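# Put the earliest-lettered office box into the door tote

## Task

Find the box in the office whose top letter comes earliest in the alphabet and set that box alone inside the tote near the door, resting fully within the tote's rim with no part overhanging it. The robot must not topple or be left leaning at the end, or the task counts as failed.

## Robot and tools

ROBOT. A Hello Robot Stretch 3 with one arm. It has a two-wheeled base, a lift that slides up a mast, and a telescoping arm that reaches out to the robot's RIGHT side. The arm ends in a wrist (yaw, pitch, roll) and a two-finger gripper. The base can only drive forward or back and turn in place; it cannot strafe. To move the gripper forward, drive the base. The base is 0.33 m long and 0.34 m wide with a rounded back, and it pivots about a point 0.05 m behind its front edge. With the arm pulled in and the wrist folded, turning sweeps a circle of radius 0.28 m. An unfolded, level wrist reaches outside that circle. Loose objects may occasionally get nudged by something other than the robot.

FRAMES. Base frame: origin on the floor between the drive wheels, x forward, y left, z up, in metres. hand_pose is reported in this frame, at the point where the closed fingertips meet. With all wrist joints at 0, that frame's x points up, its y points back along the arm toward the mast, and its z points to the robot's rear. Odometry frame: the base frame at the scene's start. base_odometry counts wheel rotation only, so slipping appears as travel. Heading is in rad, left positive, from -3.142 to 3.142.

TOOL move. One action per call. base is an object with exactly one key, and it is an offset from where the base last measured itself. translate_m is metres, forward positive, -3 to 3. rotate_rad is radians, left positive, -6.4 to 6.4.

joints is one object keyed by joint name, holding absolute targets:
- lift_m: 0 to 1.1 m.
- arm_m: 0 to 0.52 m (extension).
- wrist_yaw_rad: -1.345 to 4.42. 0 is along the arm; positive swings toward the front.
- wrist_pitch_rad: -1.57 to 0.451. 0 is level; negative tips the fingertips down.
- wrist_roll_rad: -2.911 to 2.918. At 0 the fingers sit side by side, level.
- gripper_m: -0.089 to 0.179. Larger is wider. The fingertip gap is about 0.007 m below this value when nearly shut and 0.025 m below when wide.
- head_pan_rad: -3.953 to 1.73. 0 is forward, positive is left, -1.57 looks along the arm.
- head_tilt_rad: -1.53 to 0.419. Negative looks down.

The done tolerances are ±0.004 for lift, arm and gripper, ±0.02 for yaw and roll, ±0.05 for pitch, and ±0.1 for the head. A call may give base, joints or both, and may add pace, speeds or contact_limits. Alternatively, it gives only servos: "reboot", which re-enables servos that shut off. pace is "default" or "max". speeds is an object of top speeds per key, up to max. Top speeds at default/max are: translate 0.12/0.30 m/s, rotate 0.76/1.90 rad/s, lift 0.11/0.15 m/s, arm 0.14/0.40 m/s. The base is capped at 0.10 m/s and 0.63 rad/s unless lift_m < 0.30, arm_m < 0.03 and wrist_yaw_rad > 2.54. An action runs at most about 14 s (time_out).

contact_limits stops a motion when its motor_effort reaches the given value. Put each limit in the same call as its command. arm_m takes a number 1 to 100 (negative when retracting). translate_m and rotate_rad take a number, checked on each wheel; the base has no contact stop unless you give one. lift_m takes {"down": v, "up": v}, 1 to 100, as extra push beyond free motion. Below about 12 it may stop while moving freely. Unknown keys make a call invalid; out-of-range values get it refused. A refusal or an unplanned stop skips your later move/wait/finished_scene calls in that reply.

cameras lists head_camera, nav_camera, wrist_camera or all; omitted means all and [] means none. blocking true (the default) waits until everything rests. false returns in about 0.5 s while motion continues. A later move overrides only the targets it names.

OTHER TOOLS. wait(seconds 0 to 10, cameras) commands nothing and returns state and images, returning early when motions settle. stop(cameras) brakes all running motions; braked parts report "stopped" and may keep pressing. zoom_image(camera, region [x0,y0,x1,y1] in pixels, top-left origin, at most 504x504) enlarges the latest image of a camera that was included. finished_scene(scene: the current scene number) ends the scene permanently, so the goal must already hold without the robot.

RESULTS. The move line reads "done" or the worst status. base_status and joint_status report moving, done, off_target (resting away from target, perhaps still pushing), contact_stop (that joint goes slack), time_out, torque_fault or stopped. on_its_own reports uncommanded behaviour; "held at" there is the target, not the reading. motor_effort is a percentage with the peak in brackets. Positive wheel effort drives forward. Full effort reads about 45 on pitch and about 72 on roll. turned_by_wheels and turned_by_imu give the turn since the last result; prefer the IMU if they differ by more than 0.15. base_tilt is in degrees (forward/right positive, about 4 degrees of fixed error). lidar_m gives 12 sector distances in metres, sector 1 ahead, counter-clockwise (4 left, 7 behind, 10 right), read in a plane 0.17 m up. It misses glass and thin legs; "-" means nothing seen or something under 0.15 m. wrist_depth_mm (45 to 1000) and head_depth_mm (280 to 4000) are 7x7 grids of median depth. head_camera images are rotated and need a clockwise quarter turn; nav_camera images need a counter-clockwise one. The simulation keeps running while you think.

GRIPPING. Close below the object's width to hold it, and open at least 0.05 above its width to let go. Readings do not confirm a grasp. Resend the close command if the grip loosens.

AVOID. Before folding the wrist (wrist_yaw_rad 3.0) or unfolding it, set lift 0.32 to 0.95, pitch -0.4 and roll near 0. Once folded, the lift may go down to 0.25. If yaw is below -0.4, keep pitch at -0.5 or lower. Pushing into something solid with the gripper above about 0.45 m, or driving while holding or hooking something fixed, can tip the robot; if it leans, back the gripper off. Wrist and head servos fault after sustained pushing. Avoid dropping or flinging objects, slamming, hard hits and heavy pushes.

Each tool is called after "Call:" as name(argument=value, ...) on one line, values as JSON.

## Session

Call:
move(joints={"head_pan_rad": 1.6, "head_tilt_rad": -0.3}, pace="max", cameras=["head_camera"])

Call:
move(joints={"head_pan_rad": 0.9}, pace="max", cameras=["head_camera"])

Call:
move(joints={"head_pan_rad": 0.2}, pace="max", cameras=["head_camera"])

Call:
move(joints={"head_pan_rad": -0.5}, pace="max", cameras=["head_camera"])

Call:
move(joints={"head_pan_rad": -1.2}, pace="max", cameras=["head_camera"])

Call:
move(joints={"head_pan_rad": -1.9}, pace="max", cameras=["head_camera"])

Call:
move(joints={"head_pan_rad": -2.6}, pace="max", cameras=["head_camera"])

Call:
move(joints={"head_pan_rad": -3.3}, pace="max", cameras=["head_camera"])

Call:
move(joints={"head_pan_rad": -3.95}, pace="max", cameras=["head_camera"])

Scene clock: 1.07 s.
move: done
base_odometry: x=+0.000 y=+0.000 heading=+0.000
turned_by_wheels: +0.000
turned_by_imu: +0.000
base_tilt: forward=+0.9 right=-0.2
lidar_m: 0.73 0.74 0.91 1.57 1.58 1.10 1.00 1.01 1.26 1.55 1.23 0.80
head_depth_mm: 1395 1469 1551 1635 1741 1843 1589 / 1380 1455 1547 1639 1753 1827 1590 / 1373 1438 1512 1613 1712 1808 1587 / 1367 1445 1521 1602 1708 1795 1587 / 1365 1442 1508 1615 1716 1791 1571 / 1353 1435 1499 1586 1683 1785 1569 / 1359 1423 1519 1591 1701 1802 1565
base_status: not commanded
joint_positions: lift_m=+0.337 arm_m=+0.002 wrist_yaw_rad=+3.032 wrist_pitch_rad=-0.535 wrist_roll_rad=+0.000 gripper_m=+0.037 head_pan_rad=+1.635 head_tilt_rad=-0.298
joint_status: all done
measured_speeds: all 0
motor_effort: left_wheel=-0.5(0.8) right_wheel=+2.1(2.6) lift_m=+27.5(27.6) arm_m=-10.7(11.0) wrist_yaw_rad=+1.0(1.4) wrist_pitch_rad=+2.1(2.6) wrist_roll_rad=+0.9(1.1) gripper_m=+0.4(0.9) head_pan_rad=-0.5(4.5) head_tilt_rad=-1.6(3.9)
hand_pose: x=+0.0015 y=+0.0602 z=+0.3248 quat_wxyz=(+0.224, +0.691, +0.150, +0.671) (m; base frame)
wrist_depth_mm: - 140 - - - - 729 / - 156 - - - - - / 900 176 202 905 912 855 - / 717 694 202 735 731 723 694 / 602 606 219 602 603 598 606 / 514 513 128 145 497 518 519 / 460 309 292 298 434 455 458
pictures: head_camera (sideways)
Images, in order (width x height): head_camera 896x504.

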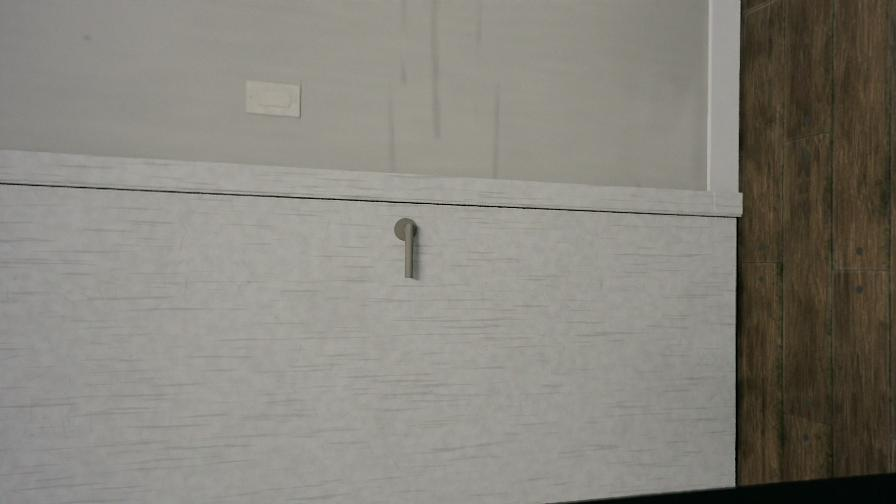

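Scene clock: 1.93 s.
move: done
base_odometry: x=+0.000 y=+0.000 heading=+0.000
turned_by_wheels: +0.000
turned_by_imu: +0.000
base_tilt: forward=+0.8 right=+0.0
lidar_m: 0.73 0.73 0.91 1.57 1.59 1.09 1.00 1.01 1.25 1.54 1.23 0.80
head_depth_mm: 697 722 750 777 810 847 885 / 753 784 811 851 891 936 983 / 1985 2125 901 941 987 1043 1109 / 1906 2015 2128 2265 2377 1995 1569 / 1748 1845 1943 2033 2188 1989 1566 / 1622 1713 1792 1872 1984 1974 1562 / 1501 1597 1645 1727 1828 1861 1565
base_status: not commanded
joint_positions: lift_m=+0.337 arm_m=+0.002 wrist_yaw_rad=+3.032 wrist_pitch_rad=-0.535 wrist_roll_rad=+0.000 gripper_m=+0.037 head_pan_rad=+0.903 head_tilt_rad=-0.299
joint_status: all done
measured_speeds: all 0
motor_effort: left_wheel=-0.4(0.7) right_wheel=+1.9(3.0) lift_m=+28.0(28.1) arm_m=-13.4(13.4) wrist_yaw_rad=+0.6(1.3) wrist_pitch_rad=+2.5(2.6) wrist_roll_rad=+0.8(1.0) gripper_m=-0.6(1.2) head_pan_rad=-2.4(5.2) head_tilt_rad=-1.4(2.3)
hand_pose: x=+0.0015 y=+0.0602 z=+0.3248 quat_wxyz=(+0.224, +0.691, +0.150, +0.671) (m; base frame)
wrist_depth_mm: - 141 - - - - 729 / - 155 - - - - - / 893 177 202 872 879 888 - / 728 689 202 718 714 734 698 / 600 616 221 603 598 602 606 / 518 517 128 146 506 525 522 / 455 308 293 300 434 454 460
pictures: head_camera (sideways)
Images, in order (width x height): head_camera 896x504.

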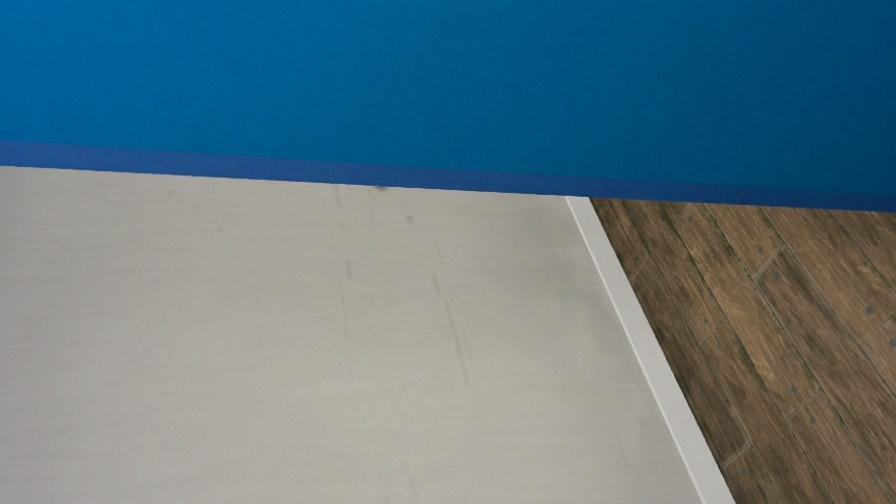

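Scene clock: 2.77 s.
move: done
base_odometry: x=+0.000 y=+0.000 heading=+0.000
turned_by_wheels: +0.000
turned_by_imu: +0.000
base_tilt: forward=+1.0 right=+0.1
lidar_m: 0.73 0.74 0.91 1.57 1.58 1.09 1.00 1.01 1.25 1.55 1.23 0.80
head_depth_mm: 591 621 655 690 733 783 832 / 598 626 660 700 743 792 844 / 602 633 668 707 752 798 853 / 608 641 675 714 758 813 868 / 613 644 682 723 770 820 883 / 619 654 687 733 778 831 891 / 626 659 695 739 788 842 903
base_status: not commanded
joint_positions: lift_m=+0.337 arm_m=+0.002 wrist_yaw_rad=+3.032 wrist_pitch_rad=-0.535 wrist_roll_rad=+0.000 gripper_m=+0.037 head_pan_rad=+0.184 head_tilt_rad=-0.300
joint_status: all done
measured_speeds: all 0
motor_effort: left_wheel=-0.5(0.7) right_wheel=+2.5(2.6) lift_m=+28.7(28.7) arm_m=-15.7(16.1) wrist_yaw_rad=+0.9(1.1) wrist_pitch_rad=+2.4(2.6) wrist_roll_rad=+0.8(0.9) gripper_m=-0.1(1.1) head_pan_rad=-1.8(5.1) head_tilt_rad=-1.4(2.3)
hand_pose: x=+0.0015 y=+0.0602 z=+0.3248 quat_wxyz=(+0.224, +0.691, +0.150, +0.671) (m; base frame)
wrist_depth_mm: - 141 - - - - 742 / - 155 - - - - - / 882 176 202 889 903 852 - / 721 695 201 729 721 726 693 / 600 610 220 606 599 600 598 / 521 526 128 146 504 515 519 / 454 305 294 299 431 457 454
pictures: head_camera (sideways)
Images, in order (width x height): head_camera 896x504.

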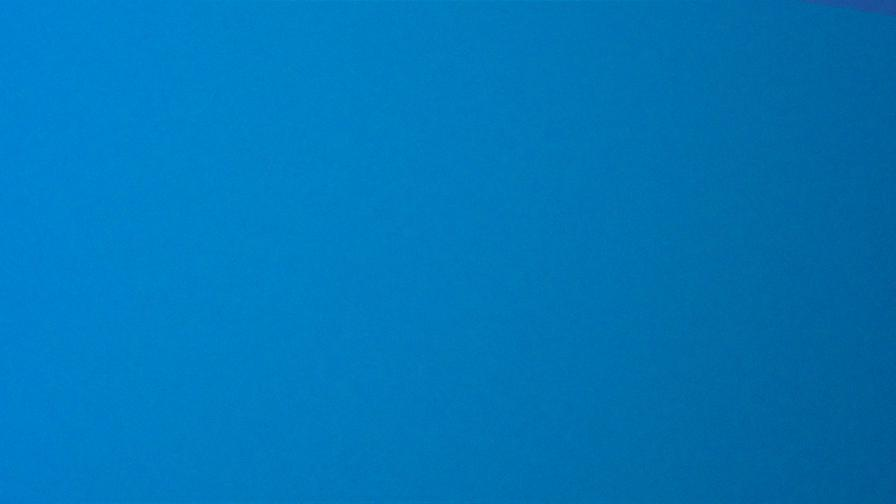

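Scene clock: 3.60 s.
move: done
base_odometry: x=+0.000 y=+0.000 heading=+0.000
turned_by_wheels: +0.000
turned_by_imu: +0.000
base_tilt: forward=+1.1 right=+0.0
lidar_m: 0.73 0.74 0.91 1.57 1.59 1.09 1.00 1.01 1.25 1.54 1.23 0.80
head_depth_mm: 924 992 1061 1150 1256 1376 1479 / 854 908 975 1053 1132 1229 1332 / 800 846 900 961 1027 1115 1207 / 748 787 833 887 950 1010 1092 / 703 739 780 825 879 933 996 / 662 694 737 778 828 872 932 / 628 655 688 723 762 809 853
base_status: not commanded
joint_positions: lift_m=+0.337 arm_m=+0.002 wrist_yaw_rad=+3.032 wrist_pitch_rad=-0.535 wrist_roll_rad=+0.000 gripper_m=+0.037 head_pan_rad=-0.526 head_tilt_rad=-0.300
joint_status: all done
measured_speeds: all 0
motor_effort: left_wheel=-0.6(0.8) right_wheel=+2.4(2.6) lift_m=+28.2(28.7) arm_m=-18.3(18.3) wrist_yaw_rad=+0.8(1.4) wrist_pitch_rad=+2.6(2.8) wrist_roll_rad=+0.7(1.1) gripper_m=-0.7(1.3) head_pan_rad=-1.4(4.7) head_tilt_rad=-1.1(2.6)
hand_pose: x=+0.0015 y=+0.0602 z=+0.3248 quat_wxyz=(+0.224, +0.691, +0.150, +0.671) (m; base frame)
wrist_depth_mm: - 140 - - - - 725 / - 155 - - - - - / 915 176 202 892 889 878 - / 720 704 202 721 730 712 687 / 595 604 220 607 607 613 602 / 526 516 127 146 504 516 521 / 457 310 291 299 438 457 454
pictures: head_camera (sideways)
Images, in order (width x height): head_camera 896x504.

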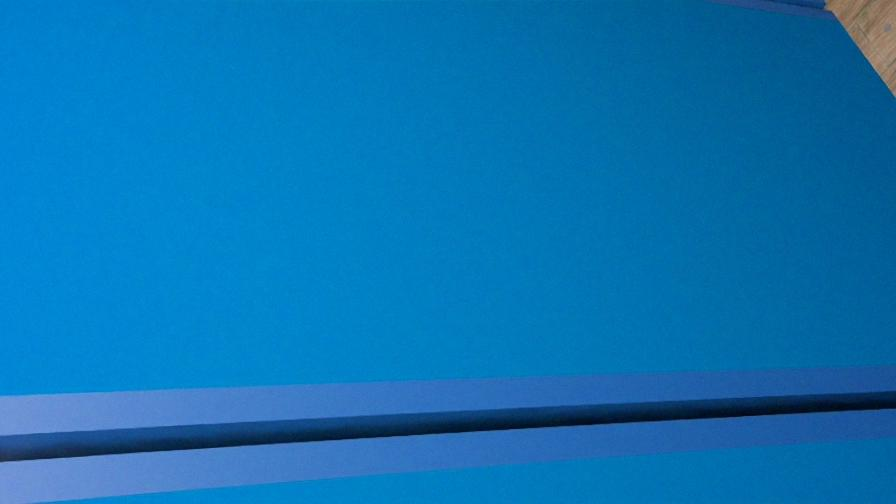

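Scene clock: 4.43 s.
move: done
base_odometry: x=+0.000 y=+0.000 heading=+0.000
turned_by_wheels: +0.000
turned_by_imu: +0.000
base_tilt: forward=+0.9 right=-0.2
lidar_m: 0.73 0.74 0.91 1.57 1.59 1.09 1.00 1.01 1.25 1.55 1.22 0.80
head_depth_mm: 1830 1918 1993 1658 2237 1960 1591 / 1879 1971 2043 1803 2268 1932 1588 / 1912 2020 2120 1755 2314 1935 1574 / 1951 2068 2181 1890 2378 1989 1567 / 1839 1920 1995 1926 2272 1983 1566 / 1459 1511 1562 1622 1724 1765 1566 / 1218 1261 1285 1328 1392 1435 1471
base_status: not commanded
joint_positions: lift_m=+0.337 arm_m=+0.002 wrist_yaw_rad=+3.032 wrist_pitch_rad=-0.535 wrist_roll_rad=+0.000 gripper_m=+0.037 head_pan_rad=-1.230 head_tilt_rad=-0.300
joint_status: all done
measured_speeds: all 0
motor_effort: left_wheel=-0.4(0.6) right_wheel=+2.1(2.6) lift_m=+29.0(29.0) arm_m=-20.9(21.0) wrist_yaw_rad=+0.7(1.1) wrist_pitch_rad=+2.4(2.6) wrist_roll_rad=+0.5(1.0) gripper_m=+0.7(1.5) head_pan_rad=+0.4(4.8) head_tilt_rad=-1.2(3.2)
hand_pose: x=+0.0015 y=+0.0602 z=+0.3248 quat_wxyz=(+0.224, +0.691, +0.150, +0.671) (m; base frame)
wrist_depth_mm: - 140 - - - - 720 / - 156 - - - - - / 885 177 202 896 908 858 - / 714 708 202 721 730 718 693 / 606 605 222 605 607 603 602 / 516 516 127 146 513 524 532 / 456 306 293 302 439 461 452
pictures: head_camera (sideways)
Images, in order (width x height): head_camera 896x504.

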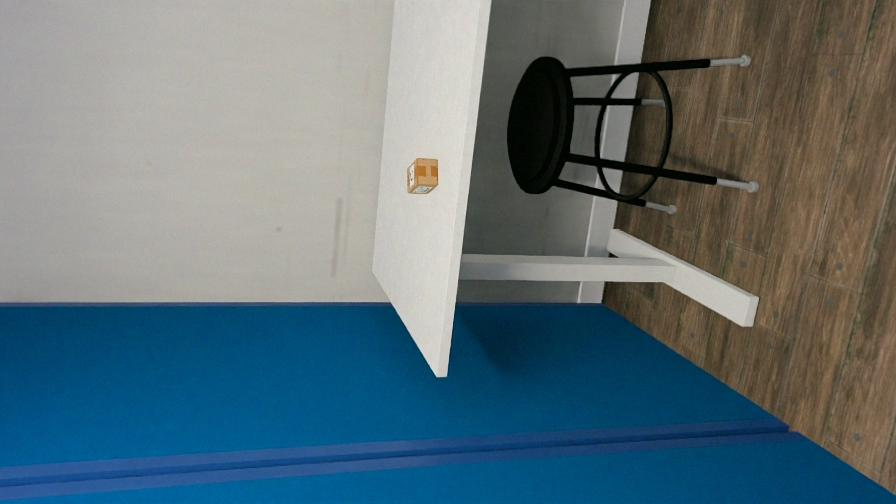

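Scene clock: 5.27 s.
move: done
base_odometry: x=+0.000 y=+0.000 heading=+0.000
turned_by_wheels: +0.000
turned_by_imu: +0.000
base_tilt: forward=+0.9 right=-0.2
lidar_m: 0.73 0.74 0.91 1.57 1.58 1.09 1.00 1.01 1.25 1.55 1.23 0.80
head_depth_mm: 1317 1341 1372 1415 1457 1502 1489 / 1499 1534 1581 1642 1684 1737 1575 / 1736 1792 1862 1896 2030 1933 1582 / 2040 2152 2240 1944 2373 1930 1581 / 2029 2114 2224 1941 2424 1971 1553 / 1929 2042 2124 1896 2357 1970 1566 / 1853 1953 2047 1716 2267 1968 1553
base_status: not commanded
joint_positions: lift_m=+0.337 arm_m=+0.002 wrist_yaw_rad=+3.032 wrist_pitch_rad=-0.535 wrist_roll_rad=+0.000 gripper_m=+0.037 head_pan_rad=-1.932 head_tilt_rad=-0.300
joint_status: all done
measured_speeds: all 0
motor_effort: left_wheel=-0.3(0.7) right_wheel=+2.3(2.6) lift_m=+29.2(29.4) arm_m=-21.8(22.3) wrist_yaw_rad=+0.9(1.1) wrist_pitch_rad=+2.2(2.6) wrist_roll_rad=+1.0(1.1) gripper_m=+0.3(1.1) head_pan_rad=-0.4(6.1) head_tilt_rad=-1.8(2.2)
hand_pose: x=+0.0015 y=+0.0602 z=+0.3248 quat_wxyz=(+0.224, +0.691, +0.150, +0.671) (m; base frame)
wrist_depth_mm: - 141 - - - - 743 / - 155 - - - - - / 908 176 202 897 894 865 - / 709 687 201 723 716 733 690 / 607 606 221 609 606 594 611 / 521 527 127 146 506 519 520 / 454 307 292 299 438 453 448
pictures: head_camera (sideways)
Images, in order (width x height): head_camera 896x504.

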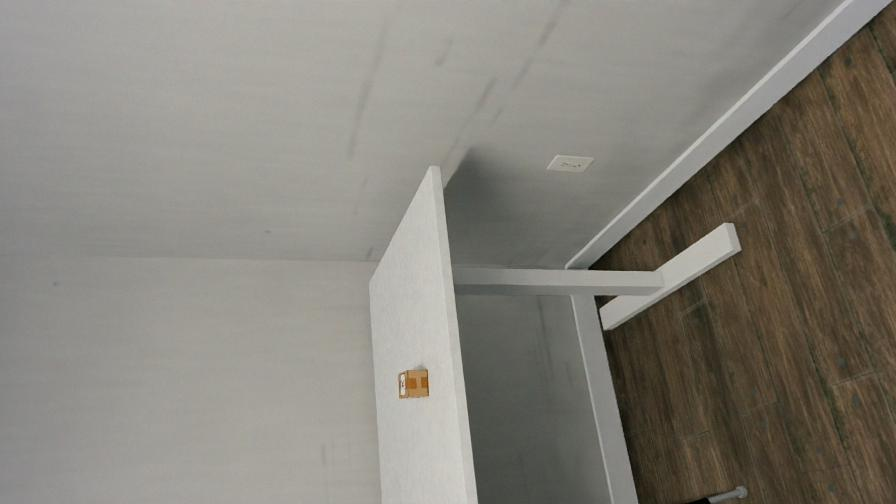

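Scene clock: 6.10 s.
move: done
base_odometry: x=+0.000 y=+0.000 heading=+0.000
turned_by_wheels: +0.000
turned_by_imu: +0.000
base_tilt: forward=+1.0 right=-0.1
lidar_m: 0.73 0.74 0.91 1.57 1.58 1.09 1.00 1.01 1.26 1.55 1.23 0.80
head_depth_mm: 837 878 917 964 1015 1076 1141 / 875 915 960 1007 1060 1123 1201 / 911 953 1003 1059 1114 1182 1265 / 945 997 1057 1107 1173 1251 1338 / 987 1044 1098 1166 1245 1326 1424 / 1037 1100 1155 1228 1312 1404 1471 / 1086 1150 1224 1302 1392 1500 1555
base_status: not commanded
joint_positions: lift_m=+0.337 arm_m=+0.002 wrist_yaw_rad=+3.032 wrist_pitch_rad=-0.535 wrist_roll_rad=+0.000 gripper_m=+0.037 head_pan_rad=-2.632 head_tilt_rad=-0.300
joint_status: all done
measured_speeds: all 0
motor_effort: left_wheel=-0.2(0.6) right_wheel=+2.3(2.6) lift_m=+29.4(29.7) arm_m=-22.4(22.6) wrist_yaw_rad=+0.9(1.0) wrist_pitch_rad=+2.4(2.7) wrist_roll_rad=+0.8(1.0) gripper_m=-0.8(1.6) head_pan_rad=+0.9(5.9) head_tilt_rad=-1.0(2.3)
hand_pose: x=+0.0015 y=+0.0602 z=+0.3248 quat_wxyz=(+0.224, +0.691, +0.150, +0.671) (m; base frame)
wrist_depth_mm: - 140 - - - - 734 / - 156 - - - - - / 903 177 202 893 872 881 - / 723 693 201 722 723 729 700 / 611 613 220 598 602 610 607 / 519 520 127 145 507 522 518 / 457 308 293 301 438 455 462
pictures: head_camera (sideways)
Images, in order (width x height): head_camera 896x504.

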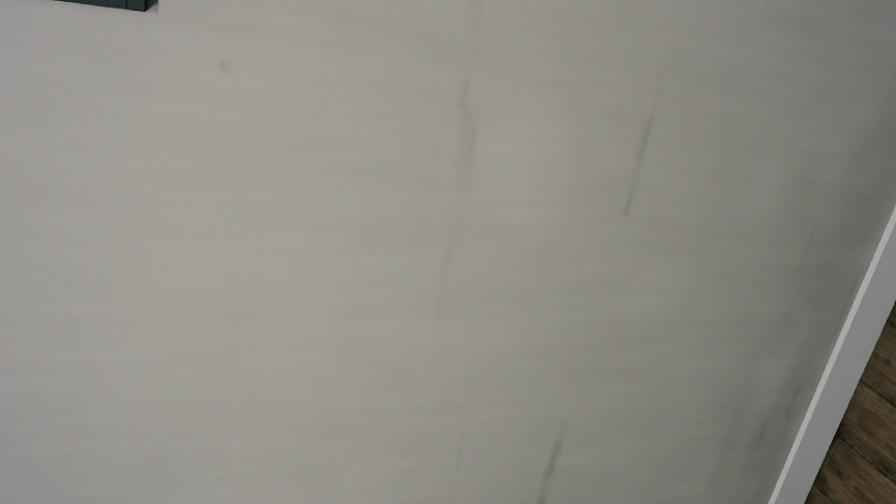

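Scene clock: 6.93 s.
move: done
base_odometry: x=+0.000 y=+0.000 heading=+0.000
turned_by_wheels: +0.000
turned_by_imu: +0.000
base_tilt: forward=+1.0 right=-0.1
lidar_m: 0.73 0.74 0.91 1.57 1.58 1.09 1.00 1.01 1.25 1.55 1.23 0.80
head_depth_mm: 968 1022 1096 1168 1244 1346 1436 / 941 998 1060 1130 1211 1295 1391 / 900 969 1027 1090 1160 1243 1349 / 878 947 998 1059 1120 1203 1295 / 851 921 968 1024 1093 1162 1249 / 837 899 944 997 1060 1126 1202 / 818 875 916 971 1027 1092 1161
base_status: not commanded
joint_positions: lift_m=+0.337 arm_m=+0.002 wrist_yaw_rad=+3.032 wrist_pitch_rad=-0.535 wrist_roll_rad=+0.000 gripper_m=+0.037 head_pan_rad=-3.333 head_tilt_rad=-0.300
joint_status: all done
measured_speeds: all 0
motor_effort: left_wheel=-0.5(0.6) right_wheel=+2.2(2.7) lift_m=+29.8(30.0) arm_m=-22.2(22.4) wrist_yaw_rad=+1.0(1.3) wrist_pitch_rad=+2.1(2.6) wrist_roll_rad=+0.8(1.1) gripper_m=-0.1(1.2) head_pan_rad=+0.4(4.6) head_tilt_rad=-1.2(2.1)
hand_pose: x=+0.0015 y=+0.0602 z=+0.3248 quat_wxyz=(+0.224, +0.691, +0.150, +0.671) (m; base frame)
wrist_depth_mm: - 140 - - - - 732 / - 156 - - - - - / 912 176 202 903 871 872 - / 710 695 203 731 731 721 682 / 600 603 219 602 615 604 605 / 528 519 127 146 506 522 518 / 452 307 293 299 436 457 451
pictures: head_camera (sideways)
Images, in order (width x height): head_camera 896x504.

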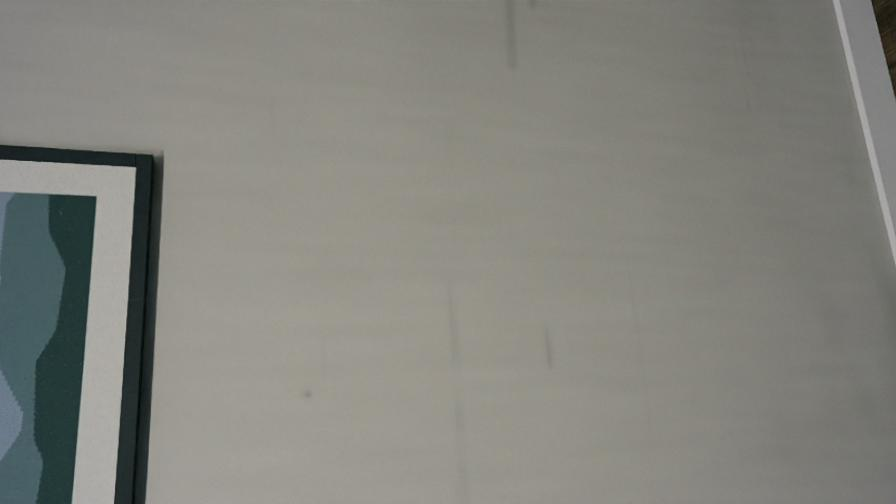

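Scene clock: 7.73 s.
move: done
base_odometry: x=+0.000 y=+0.000 heading=+0.000
turned_by_wheels: +0.000
turned_by_imu: +0.000
base_tilt: forward=+1.0 right=-0.2
lidar_m: 0.73 0.73 0.91 1.57 1.58 1.09 1.00 1.01 1.25 1.55 1.23 0.80
head_depth_mm: - - - - - - - / - - - - - - - / 1591 1711 1776 1898 2027 2003 1618 / 1450 1526 1624 1720 1853 1913 1567 / 1303 1364 1427 1517 1613 1710 1565 / 1173 1223 1279 1351 1417 1486 1516 / 1067 1106 1155 1203 1270 1322 1395
base_status: not commanded
joint_positions: lift_m=+0.337 arm_m=+0.002 wrist_yaw_rad=+3.032 wrist_pitch_rad=-0.535 wrist_roll_rad=+0.000 gripper_m=+0.037 head_pan_rad=-3.982 head_tilt_rad=-0.300
joint_status: all done
measured_speeds: all 0
motor_effort: left_wheel=-0.4(0.7) right_wheel=+2.4(2.5) lift_m=+30.1(30.5) arm_m=-22.0(22.5) wrist_yaw_rad=+0.7(1.1) wrist_pitch_rad=+2.6(2.6) wrist_roll_rad=+0.7(1.0) gripper_m=-0.3(0.9) head_pan_rad=+1.0(5.1) head_tilt_rad=-1.5(2.5)
hand_pose: x=+0.0015 y=+0.0602 z=+0.3248 quat_wxyz=(+0.224, +0.691, +0.150, +0.671) (m; base frame)
wrist_depth_mm: - 141 - - - - 733 / - 155 - - - - - / 911 176 202 912 895 857 - / 715 696 201 718 715 713 693 / 602 614 221 599 606 605 604 / 524 522 128 145 508 511 522 / 457 308 296 299 435 451 459
pictures: head_camera (sideways)
Images, in order (width x height): head_camera 896x504.

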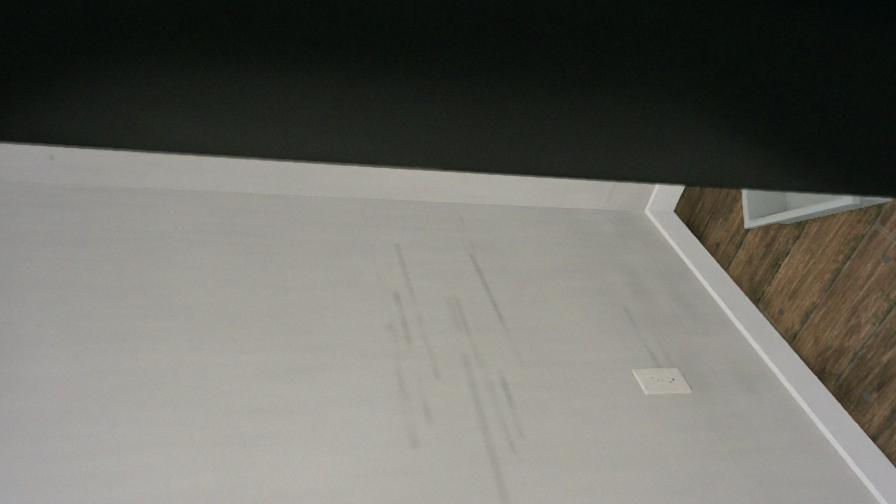

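Call:
move(base={"rotate_rad": -1.43}, joints={"head_pan_rad": -0.1, "head_tilt_rad": -0.4, "wrist_yaw_rad": 2.998, "wrist_pitch_rad": -0.42}, pace="max", contact_limits={"rotate_rad": 40}, cameras=[])

Call:
move(joints={"lift_m": 0.285}, pace="max", cameras=[])

Call:
move(base={"translate_m": 0.65}, pace="max", contact_limits={"translate_m": 38}, cameras=["head_camera"])

Scene clock: 39.13 s.
move: done
base_odometry: x=+0.000 y=+0.000 heading=-1.429
turned_by_wheels: -1.429
turned_by_imu: -1.424
base_tilt: forward=+1.1 right=-0.2
lidar_m: 1.55 1.03 0.76 0.73 0.76 1.64 1.57 1.40 1.03 1.00 1.04 1.43
head_depth_mm: 1863 1993 1976 2367 2141 1772 1453 / 1877 1983 1950 2283 2289 1788 1449 / 1855 2001 1932 2322 2295 1760 1439 / 1854 1979 1920 2260 2200 1763 1433 / 1862 1992 1900 1854 2166 1764 1426 / 1848 1985 1893 2278 2181 1748 1428 / 1837 1985 1853 2177 2158 1760 1432
base_status: done
joint_positions: lift_m=+0.337 arm_m=+0.002 wrist_yaw_rad=+3.001 wrist_pitch_rad=-0.442 wrist_roll_rad=+0.000 gripper_m=+0.037 head_pan_rad=-0.085 head_tilt_rad=-0.401
joint_status: all done
measured_speeds: translate_m=+0.000 rotate_rad=+0.000 lift_m=+0.000 arm_m=+0.000 wrist_yaw_rad=+0.000 wrist_pitch_rad=+0.000 wrist_roll_rad=+0.000 head_pan_rad=-0.024 head_tilt_rad=+0.000
motor_effort: left_wheel=+11.2(15.6) right_wheel=-9.7(13.6) lift_m=+25.6(32.0) arm_m=-21.8(22.6) wrist_yaw_rad=-2.1(4.6) wrist_pitch_rad=+4.1(6.3) wrist_roll_rad=+0.8(1.1) gripper_m=-0.2(1.5) head_pan_rad=-1.9(4.4) head_tilt_rad=-0.7(5.0)
contact_limits: rotate_rad 40 (maximum 100)
hand_pose: x=+0.0098 y=+0.0725 z=+0.3448 quat_wxyz=(+0.203, +0.699, +0.106, +0.678) (m; base frame)
wrist_depth_mm: - 137 - - 734 - - / - 146 - - 754 - - / 764 158 176 - 861 - - / 808 175 206 798 835 853 836 / 689 633 203 667 672 667 667 / 563 566 128 537 559 570 581 / 485 507 265 462 477 489 485
pictures: none
No camera images: "cameras" was empty.

Scene clock: 40.27 s.
move: done
base_odometry: x=+0.000 y=+0.000 heading=-1.429
turned_by_wheels: +0.000
turned_by_imu: +0.000
base_tilt: forward=+1.0 right=-0.1
lidar_m: 1.55 1.03 0.76 0.73 0.76 1.65 1.57 1.41 1.03 1.00 1.04 1.44
head_depth_mm: 1870 2000 1965 2332 2132 1786 1453 / 1891 2010 1953 2316 2284 1755 1437 / 1863 1984 1919 2322 2269 1774 1433 / 1860 1989 1912 2240 2172 1772 1427 / 1852 1982 1905 1837 2179 1747 1436 / 1873 1998 1889 2271 2173 1746 1436 / 1863 1990 1846 2281 2077 1756 1440
base_status: not commanded
joint_positions: lift_m=+0.285 arm_m=+0.002 wrist_yaw_rad=+3.001 wrist_pitch_rad=-0.440 wrist_roll_rad=+0.000 gripper_m=+0.037 head_pan_rad=-0.095 head_tilt_rad=-0.401
joint_status: all done
measured_speeds: all 0
motor_effort: left_wheel=+11.2(11.5) right_wheel=-9.2(9.9) lift_m=+19.9(23.4) arm_m=-21.8(22.4) wrist_yaw_rad=-1.8(2.4) wrist_pitch_rad=+3.4(3.9) wrist_roll_rad=+0.8(1.0) gripper_m=+0.1(1.4) head_pan_rad=-3.2(3.8) head_tilt_rad=-0.5(1.4)
contact_limits: rotate_rad 40 (maximum 100)
hand_pose: x=+0.0099 y=+0.0727 z=+0.2928 quat_wxyz=(+0.203, +0.699, +0.106, +0.678) (m; base frame)
wrist_depth_mm: - 137 - - 723 - - / - 146 - - 755 - - / 734 158 176 - 848 - 888 / 740 177 685 745 753 746 741 / 605 555 203 603 606 606 610 / 506 510 127 300 491 505 507 / 435 280 258 273 417 439 433
pictures: none
No camera images: "cameras" was empty.

Scene clock: 43.77 s.
move: done
base_odometry: x=+0.092 y=-0.643 heading=-1.429
turned_by_wheels: +0.000
turned_by_imu: +0.000
base_tilt: forward=+1.0 right=-0.1
lidar_m: 0.91 1.02 0.75 0.73 0.76 1.04 2.21 1.41 1.04 1.01 1.05 1.28
head_depth_mm: 1305 1390 1489 1130 903 1766 1447 / 1298 1409 1489 1118 899 1760 1448 / 1307 1380 1472 1113 897 1775 1445 / 1290 1382 1465 1115 897 1661 1407 / 1289 1379 1469 1106 887 1661 1396 / 1289 1376 1452 1092 888 1596 1396 / 1286 1377 1458 1092 884 1748 1429
base_status: done
joint_positions: lift_m=+0.285 arm_m=+0.002 wrist_yaw_rad=+3.000 wrist_pitch_rad=-0.440 wrist_roll_rad=+0.000 gripper_m=+0.037 head_pan_rad=-0.100 head_tilt_rad=-0.401
joint_status: not commanded
measured_speeds: all 0
motor_effort: left_wheel=+9.1(19.8) right_wheel=-5.6(7.0) lift_m=+30.6(30.6) arm_m=-20.9(21.8) wrist_yaw_rad=-1.3(2.2) wrist_pitch_rad=+3.6(3.9) wrist_roll_rad=+0.9(1.0) gripper_m=+0.1(1.2) head_pan_rad=-2.2(4.3) head_tilt_rad=+2.5(2.7)
contact_limits: translate_m 38 (maximum 100)
hand_pose: x=+0.0100 y=+0.0727 z=+0.2928 quat_wxyz=(+0.203, +0.699, +0.105, +0.678) (m; base frame)
wrist_depth_mm: - 137 - - - 742 - / - 147 - - - 827 - / - 158 177 - - 865 864 / 713 177 666 763 743 736 759 / 598 551 202 606 607 608 602 / 509 503 128 295 486 506 505 / 433 278 257 271 412 437 434
pictures: head_camera (sideways)
Images, in order (width x height): head_camera 896x504.

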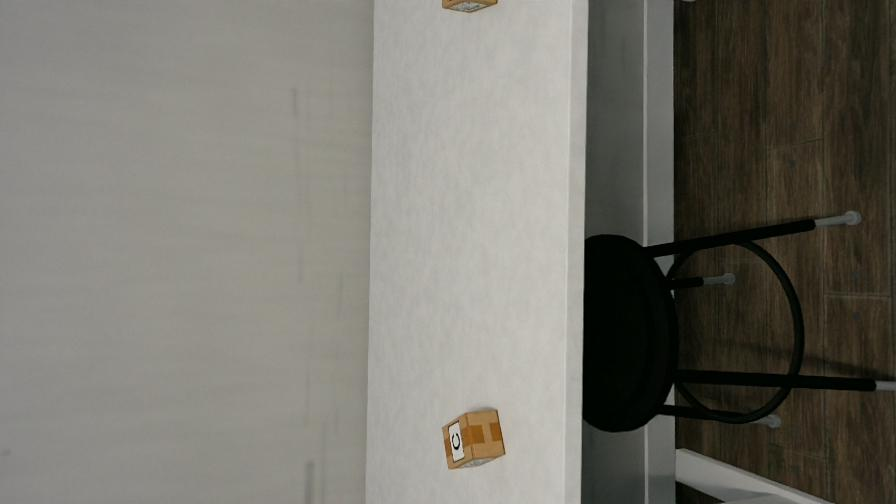

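Call:
move(joints={"head_pan_rad": -0.42}, pace="max", cameras=["head_camera"])

Call:
zoom_image(camera="head_camera", region=[400, 150, 560, 300])

Scene clock: 46.57 s.
move: done
base_odometry: x=+0.092 y=-0.643 heading=-1.429
turned_by_wheels: +0.000
turned_by_imu: +0.000
base_tilt: forward=+1.0 right=-0.1
lidar_m: 0.91 1.02 0.75 0.72 0.75 1.04 2.22 1.42 1.04 1.01 1.05 1.28
head_depth_mm: 1448 1483 1535 1128 1630 1664 1441 / 1477 1595 1674 1116 1463 1613 1451 / 1424 1531 1618 1055 1956 1763 1433 / 1381 1476 1572 1080 1873 1761 1440 / 1348 1430 1528 1102 1782 1756 1440 / 1308 1388 1468 1101 884 1763 1399 / 1260 1325 1423 1095 844 1592 1395
base_status: not commanded
joint_positions: lift_m=+0.285 arm_m=+0.002 wrist_yaw_rad=+3.000 wrist_pitch_rad=-0.440 wrist_roll_rad=+0.000 gripper_m=+0.037 head_pan_rad=-0.429 head_tilt_rad=-0.401
joint_status: all done
measured_speeds: all 0
motor_effort: left_wheel=+9.2(9.3) right_wheel=-5.4(6.2) lift_m=+31.9(32.4) arm_m=-19.6(20.1) wrist_yaw_rad=-1.5(1.7) wrist_pitch_rad=+3.4(3.7) wrist_roll_rad=+0.9(0.9) gripper_m=-0.1(1.0) head_pan_rad=-1.9(5.2) head_tilt_rad=+3.6(3.8)
contact_limits: translate_m 38 (maximum 100)
hand_pose: x=+0.0100 y=+0.0727 z=+0.2928 quat_wxyz=(+0.203, +0.699, +0.105, +0.678) (m; base frame)
wrist_depth_mm: - 136 - - - 744 - / - 146 - - - 798 - / - 158 177 - - 863 865 / 706 177 682 739 747 751 740 / 602 557 202 598 605 606 605 / 495 516 127 299 487 505 505 / 435 278 259 273 413 437 433
pictures: head_camera (sideways)
Images, in order (width x height): head_camera 896x504.

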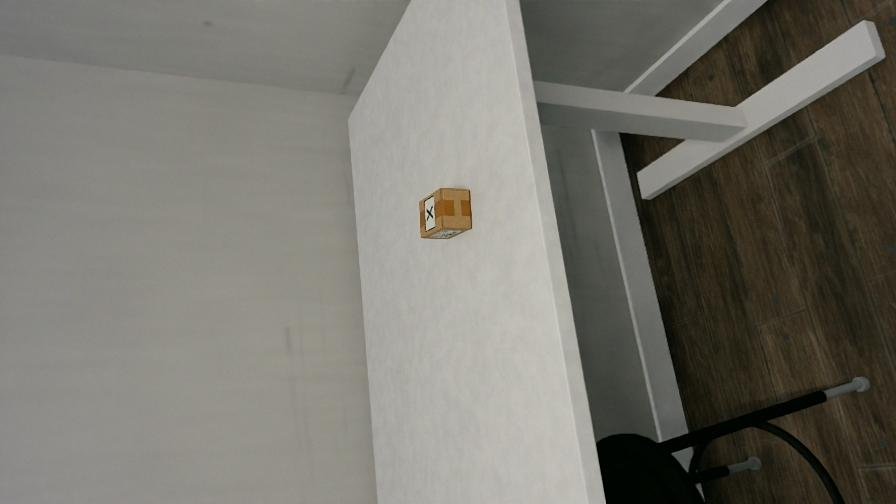

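Scaled by 3.150 from the camera's 896x504 image, which has a finer 1280x720 frame.

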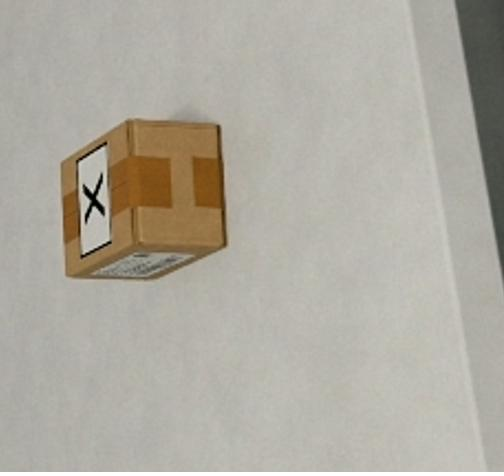

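Call:
move(joints={"head_pan_rad": 0.16}, pace="max", cameras=["head_camera"])

Call:
zoom_image(camera="head_camera", region=[400, 170, 560, 320])

Call:
move(base={"rotate_rad": 2.98}, joints={"head_pan_rad": -0.6, "head_tilt_rad": -0.35}, pace="max", contact_limits={"rotate_rad": 40}, cameras=[])

Call:
move(base={"translate_m": 1.777}, pace="max", contact_limits={"translate_m": 38}, cameras=[])

Call:
move(base={"rotate_rad": -1.395}, pace="max", contact_limits={"rotate_rad": 40}, cameras=["head_camera"])

Scene clock: 78.00 s.
move: done
base_odometry: x=+0.092 y=-0.643 heading=-1.429
turned_by_wheels: +0.000
turned_by_imu: +0.001
base_tilt: forward=+1.0 right=+0.0
lidar_m: 0.91 1.02 0.75 0.73 0.76 1.04 2.21 1.42 1.04 1.01 1.05 1.28
head_depth_mm: 1255 1331 1409 1127 864 1730 1458 / 1281 1357 1456 1121 863 1631 1386 / 1303 1390 1494 1116 906 1668 1446 / 1337 1420 1514 1046 1159 1647 1410 / 1367 1456 1552 1110 1382 1698 1440 / 1396 1486 1572 1105 1361 1701 1390 / 1243 1290 1331 1095 1423 1507 1436
base_status: not commanded
joint_positions: lift_m=+0.285 arm_m=+0.002 wrist_yaw_rad=+3.000 wrist_pitch_rad=-0.440 wrist_roll_rad=+0.000 gripper_m=+0.037 head_pan_rad=+0.175 head_tilt_rad=-0.400
joint_status: all done
measured_speeds: all 0
motor_effort: left_wheel=+9.2(9.4) right_wheel=-5.8(5.9) lift_m=+32.1(32.1) arm_m=-18.2(18.6) wrist_yaw_rad=-1.0(2.1) wrist_pitch_rad=+3.5(3.9) wrist_roll_rad=+0.7(1.0) gripper_m=+0.3(1.0) head_pan_rad=+2.6(5.1) head_tilt_rad=+2.9(4.2)
contact_limits: translate_m 38 (maximum 100)
hand_pose: x=+0.0100 y=+0.0727 z=+0.2928 quat_wxyz=(+0.203, +0.699, +0.105, +0.678) (m; base frame)
wrist_depth_mm: - 136 - - - 741 - / - 147 - - - 800 - / - 158 177 - - 889 866 / 710 177 681 743 753 738 749 / 607 565 204 601 606 601 591 / 505 502 127 298 491 508 510 / 434 279 258 270 414 438 432
pictures: head_camera (sideways)
Images, in order (width x height): head_camera 896x504.

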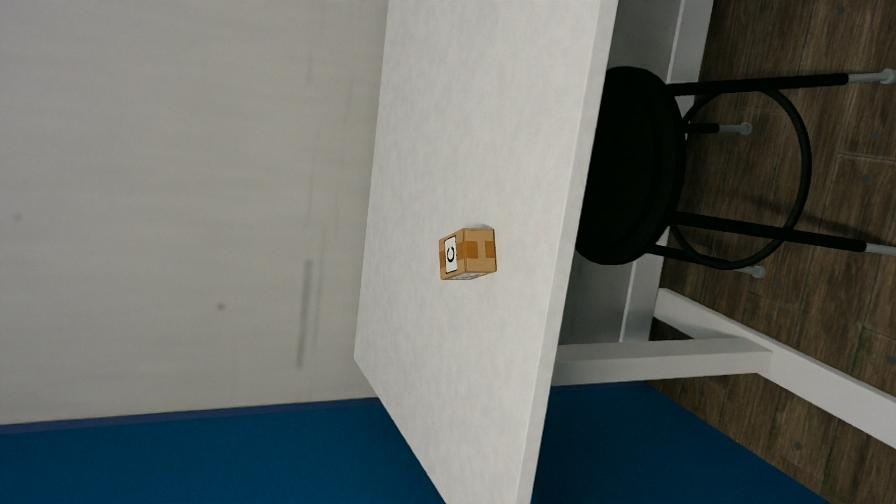

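Scaled by 3.150 from the camera's 896x504 image, which has a finer 1280x720 frame.

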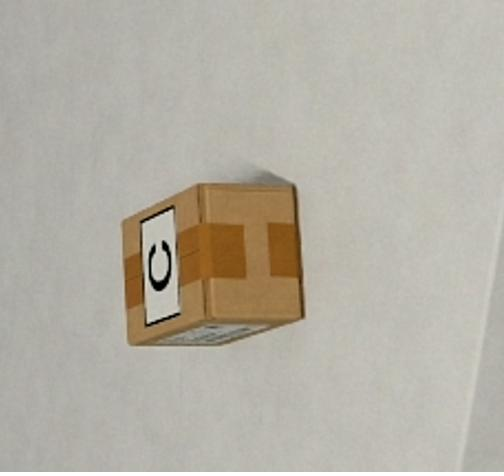

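Scene clock: 80.87 s.
move: done
base_odometry: x=+0.092 y=-0.643 heading=+1.550
turned_by_wheels: +2.980
turned_by_imu: +2.968
base_tilt: forward=+1.1 right=-0.1
lidar_m: 2.21 1.78 1.12 1.01 1.01 1.22 1.00 0.91 0.81 0.73 0.73 0.88
head_depth_mm: 704 734 764 804 840 897 946 / 764 802 837 886 930 984 1044 / 837 882 928 978 1036 1104 1179 / 928 977 1038 1103 1180 1264 1369 / 1035 1099 1171 1257 1349 1478 1472 / 1159 1256 1358 1479 2248 1738 1492 / 2093 2213 2284 2457 2463 1849 1507
base_status: done
joint_positions: lift_m=+0.285 arm_m=+0.002 wrist_yaw_rad=+3.000 wrist_pitch_rad=-0.440 wrist_roll_rad=+0.000 gripper_m=+0.037 head_pan_rad=-0.605 head_tilt_rad=-0.349
joint_status: all done
measured_speeds: all 0
motor_effort: left_wheel=-8.3(16.5) right_wheel=+9.8(18.1) lift_m=+27.8(31.8) arm_m=-21.7(22.8) wrist_yaw_rad=-1.0(1.8) wrist_pitch_rad=+3.2(4.0) wrist_roll_rad=+0.8(1.0) gripper_m=-0.3(1.4) head_pan_rad=+2.1(6.0) head_tilt_rad=+2.0(6.0)
contact_limits: rotate_rad 40 (maximum 100)
hand_pose: x=+0.0100 y=+0.0727 z=+0.2928 quat_wxyz=(+0.203, +0.699, +0.105, +0.678) (m; base frame)
wrist_depth_mm: - 137 - - - - - / - 147 - - - - - / 900 158 924 - - - - / 743 177 692 760 751 739 749 / 600 558 204 604 605 602 602 / 506 509 128 297 492 507 505 / 433 277 257 270 417 435 438
pictures: none
No camera images: "cameras" was empty.

Scene clock: 88.20 s.
move: done
base_odometry: x=+0.128 y=+1.133 heading=+1.551
turned_by_wheels: +0.000
turned_by_imu: -0.001
base_tilt: forward=+1.0 right=-0.3
lidar_m: 0.50 0.48 0.59 1.09 1.33 1.62 2.77 0.71 0.61 3.41 0.89 0.56
head_depth_mm: 723 780 858 944 1054 1196 1358 / 652 701 762 833 915 1020 1142 / 595 635 686 739 805 884 975 / 546 583 620 669 720 782 860 / 507 535 570 608 652 702 761 / 471 497 527 558 595 637 685 / 441 463 488 518 548 582 624
base_status: done
joint_positions: lift_m=+0.285 arm_m=+0.002 wrist_yaw_rad=+3.000 wrist_pitch_rad=-0.440 wrist_roll_rad=+0.000 gripper_m=+0.037 head_pan_rad=-0.600 head_tilt_rad=-0.349
joint_status: not commanded
measured_speeds: all 0
motor_effort: left_wheel=+7.1(13.0) right_wheel=+1.5(17.5) lift_m=+22.4(27.4) arm_m=-16.3(22.1) wrist_yaw_rad=-1.0(2.0) wrist_pitch_rad=+3.7(4.0) wrist_roll_rad=+0.8(1.3) gripper_m=-0.1(1.4) head_pan_rad=+3.3(4.1) head_tilt_rad=-0.7(3.1)
contact_limits: translate_m 38 (maximum 100)
hand_pose: x=+0.0100 y=+0.0727 z=+0.2928 quat_wxyz=(+0.203, +0.699, +0.105, +0.678) (m; base frame)
wrist_depth_mm: - 137 - - 946 - - / - 147 - - - - - / - 158 808 - 917 - - / 758 178 678 749 739 635 - / 603 571 203 606 591 576 476 / 502 510 127 297 490 511 480 / 433 279 257 272 413 440 436
pictures: none
No camera images: "cameras" was empty.

Scene clock: 90.20 s.
move: done
base_odometry: x=+0.128 y=+1.133 heading=+0.156
turned_by_wheels: -1.395
turned_by_imu: -1.389
base_tilt: forward=+0.9 right=-0.1
lidar_m: 1.93 0.71 0.52 0.48 0.49 0.69 1.33 1.38 1.89 1.54 0.61 0.65
head_depth_mm: 514 532 551 581 618 676 757 / 575 597 625 650 684 717 753 / 653 683 718 753 796 843 894 / 760 796 843 896 961 1028 1095 / 3313 3533 3456 3550 2465 1837 1497 / 3110 3289 3426 3624 2453 1872 1488 / 2990 3164 3332 3471 2450 1859 1505
base_status: done
joint_positions: lift_m=+0.285 arm_m=+0.002 wrist_yaw_rad=+3.000 wrist_pitch_rad=-0.440 wrist_roll_rad=+0.000 gripper_m=+0.037 head_pan_rad=-0.600 head_tilt_rad=-0.349
joint_status: not commanded
measured_speeds: all 0
motor_effort: left_wheel=+9.2(19.2) right_wheel=-10.1(14.1) lift_m=+27.5(27.5) arm_m=-21.5(22.4) wrist_yaw_rad=-0.9(1.9) wrist_pitch_rad=+3.3(3.8) wrist_roll_rad=+1.0(1.1) gripper_m=-0.3(1.3) head_pan_rad=+2.5(3.8) head_tilt_rad=-0.9(2.3)
contact_limits: rotate_rad 40 (maximum 100)
hand_pose: x=+0.0100 y=+0.0727 z=+0.2928 quat_wxyz=(+0.203, +0.699, +0.105, +0.678) (m; base frame)
wrist_depth_mm: - 136 - - - - - / - 147 - - - - - / - 158 177 - - - - / - 173 183 - - - 719 / 593 202 200 597 600 603 596 / 507 511 128 298 491 499 515 / 439 282 256 272 412 438 438
pictures: head_camera (sideways)
Images, in order (width x height): head_camera 896x504.

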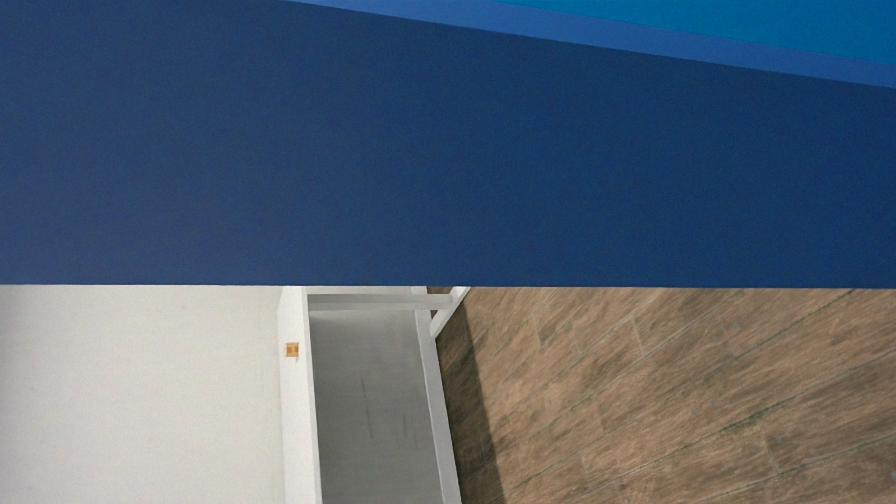

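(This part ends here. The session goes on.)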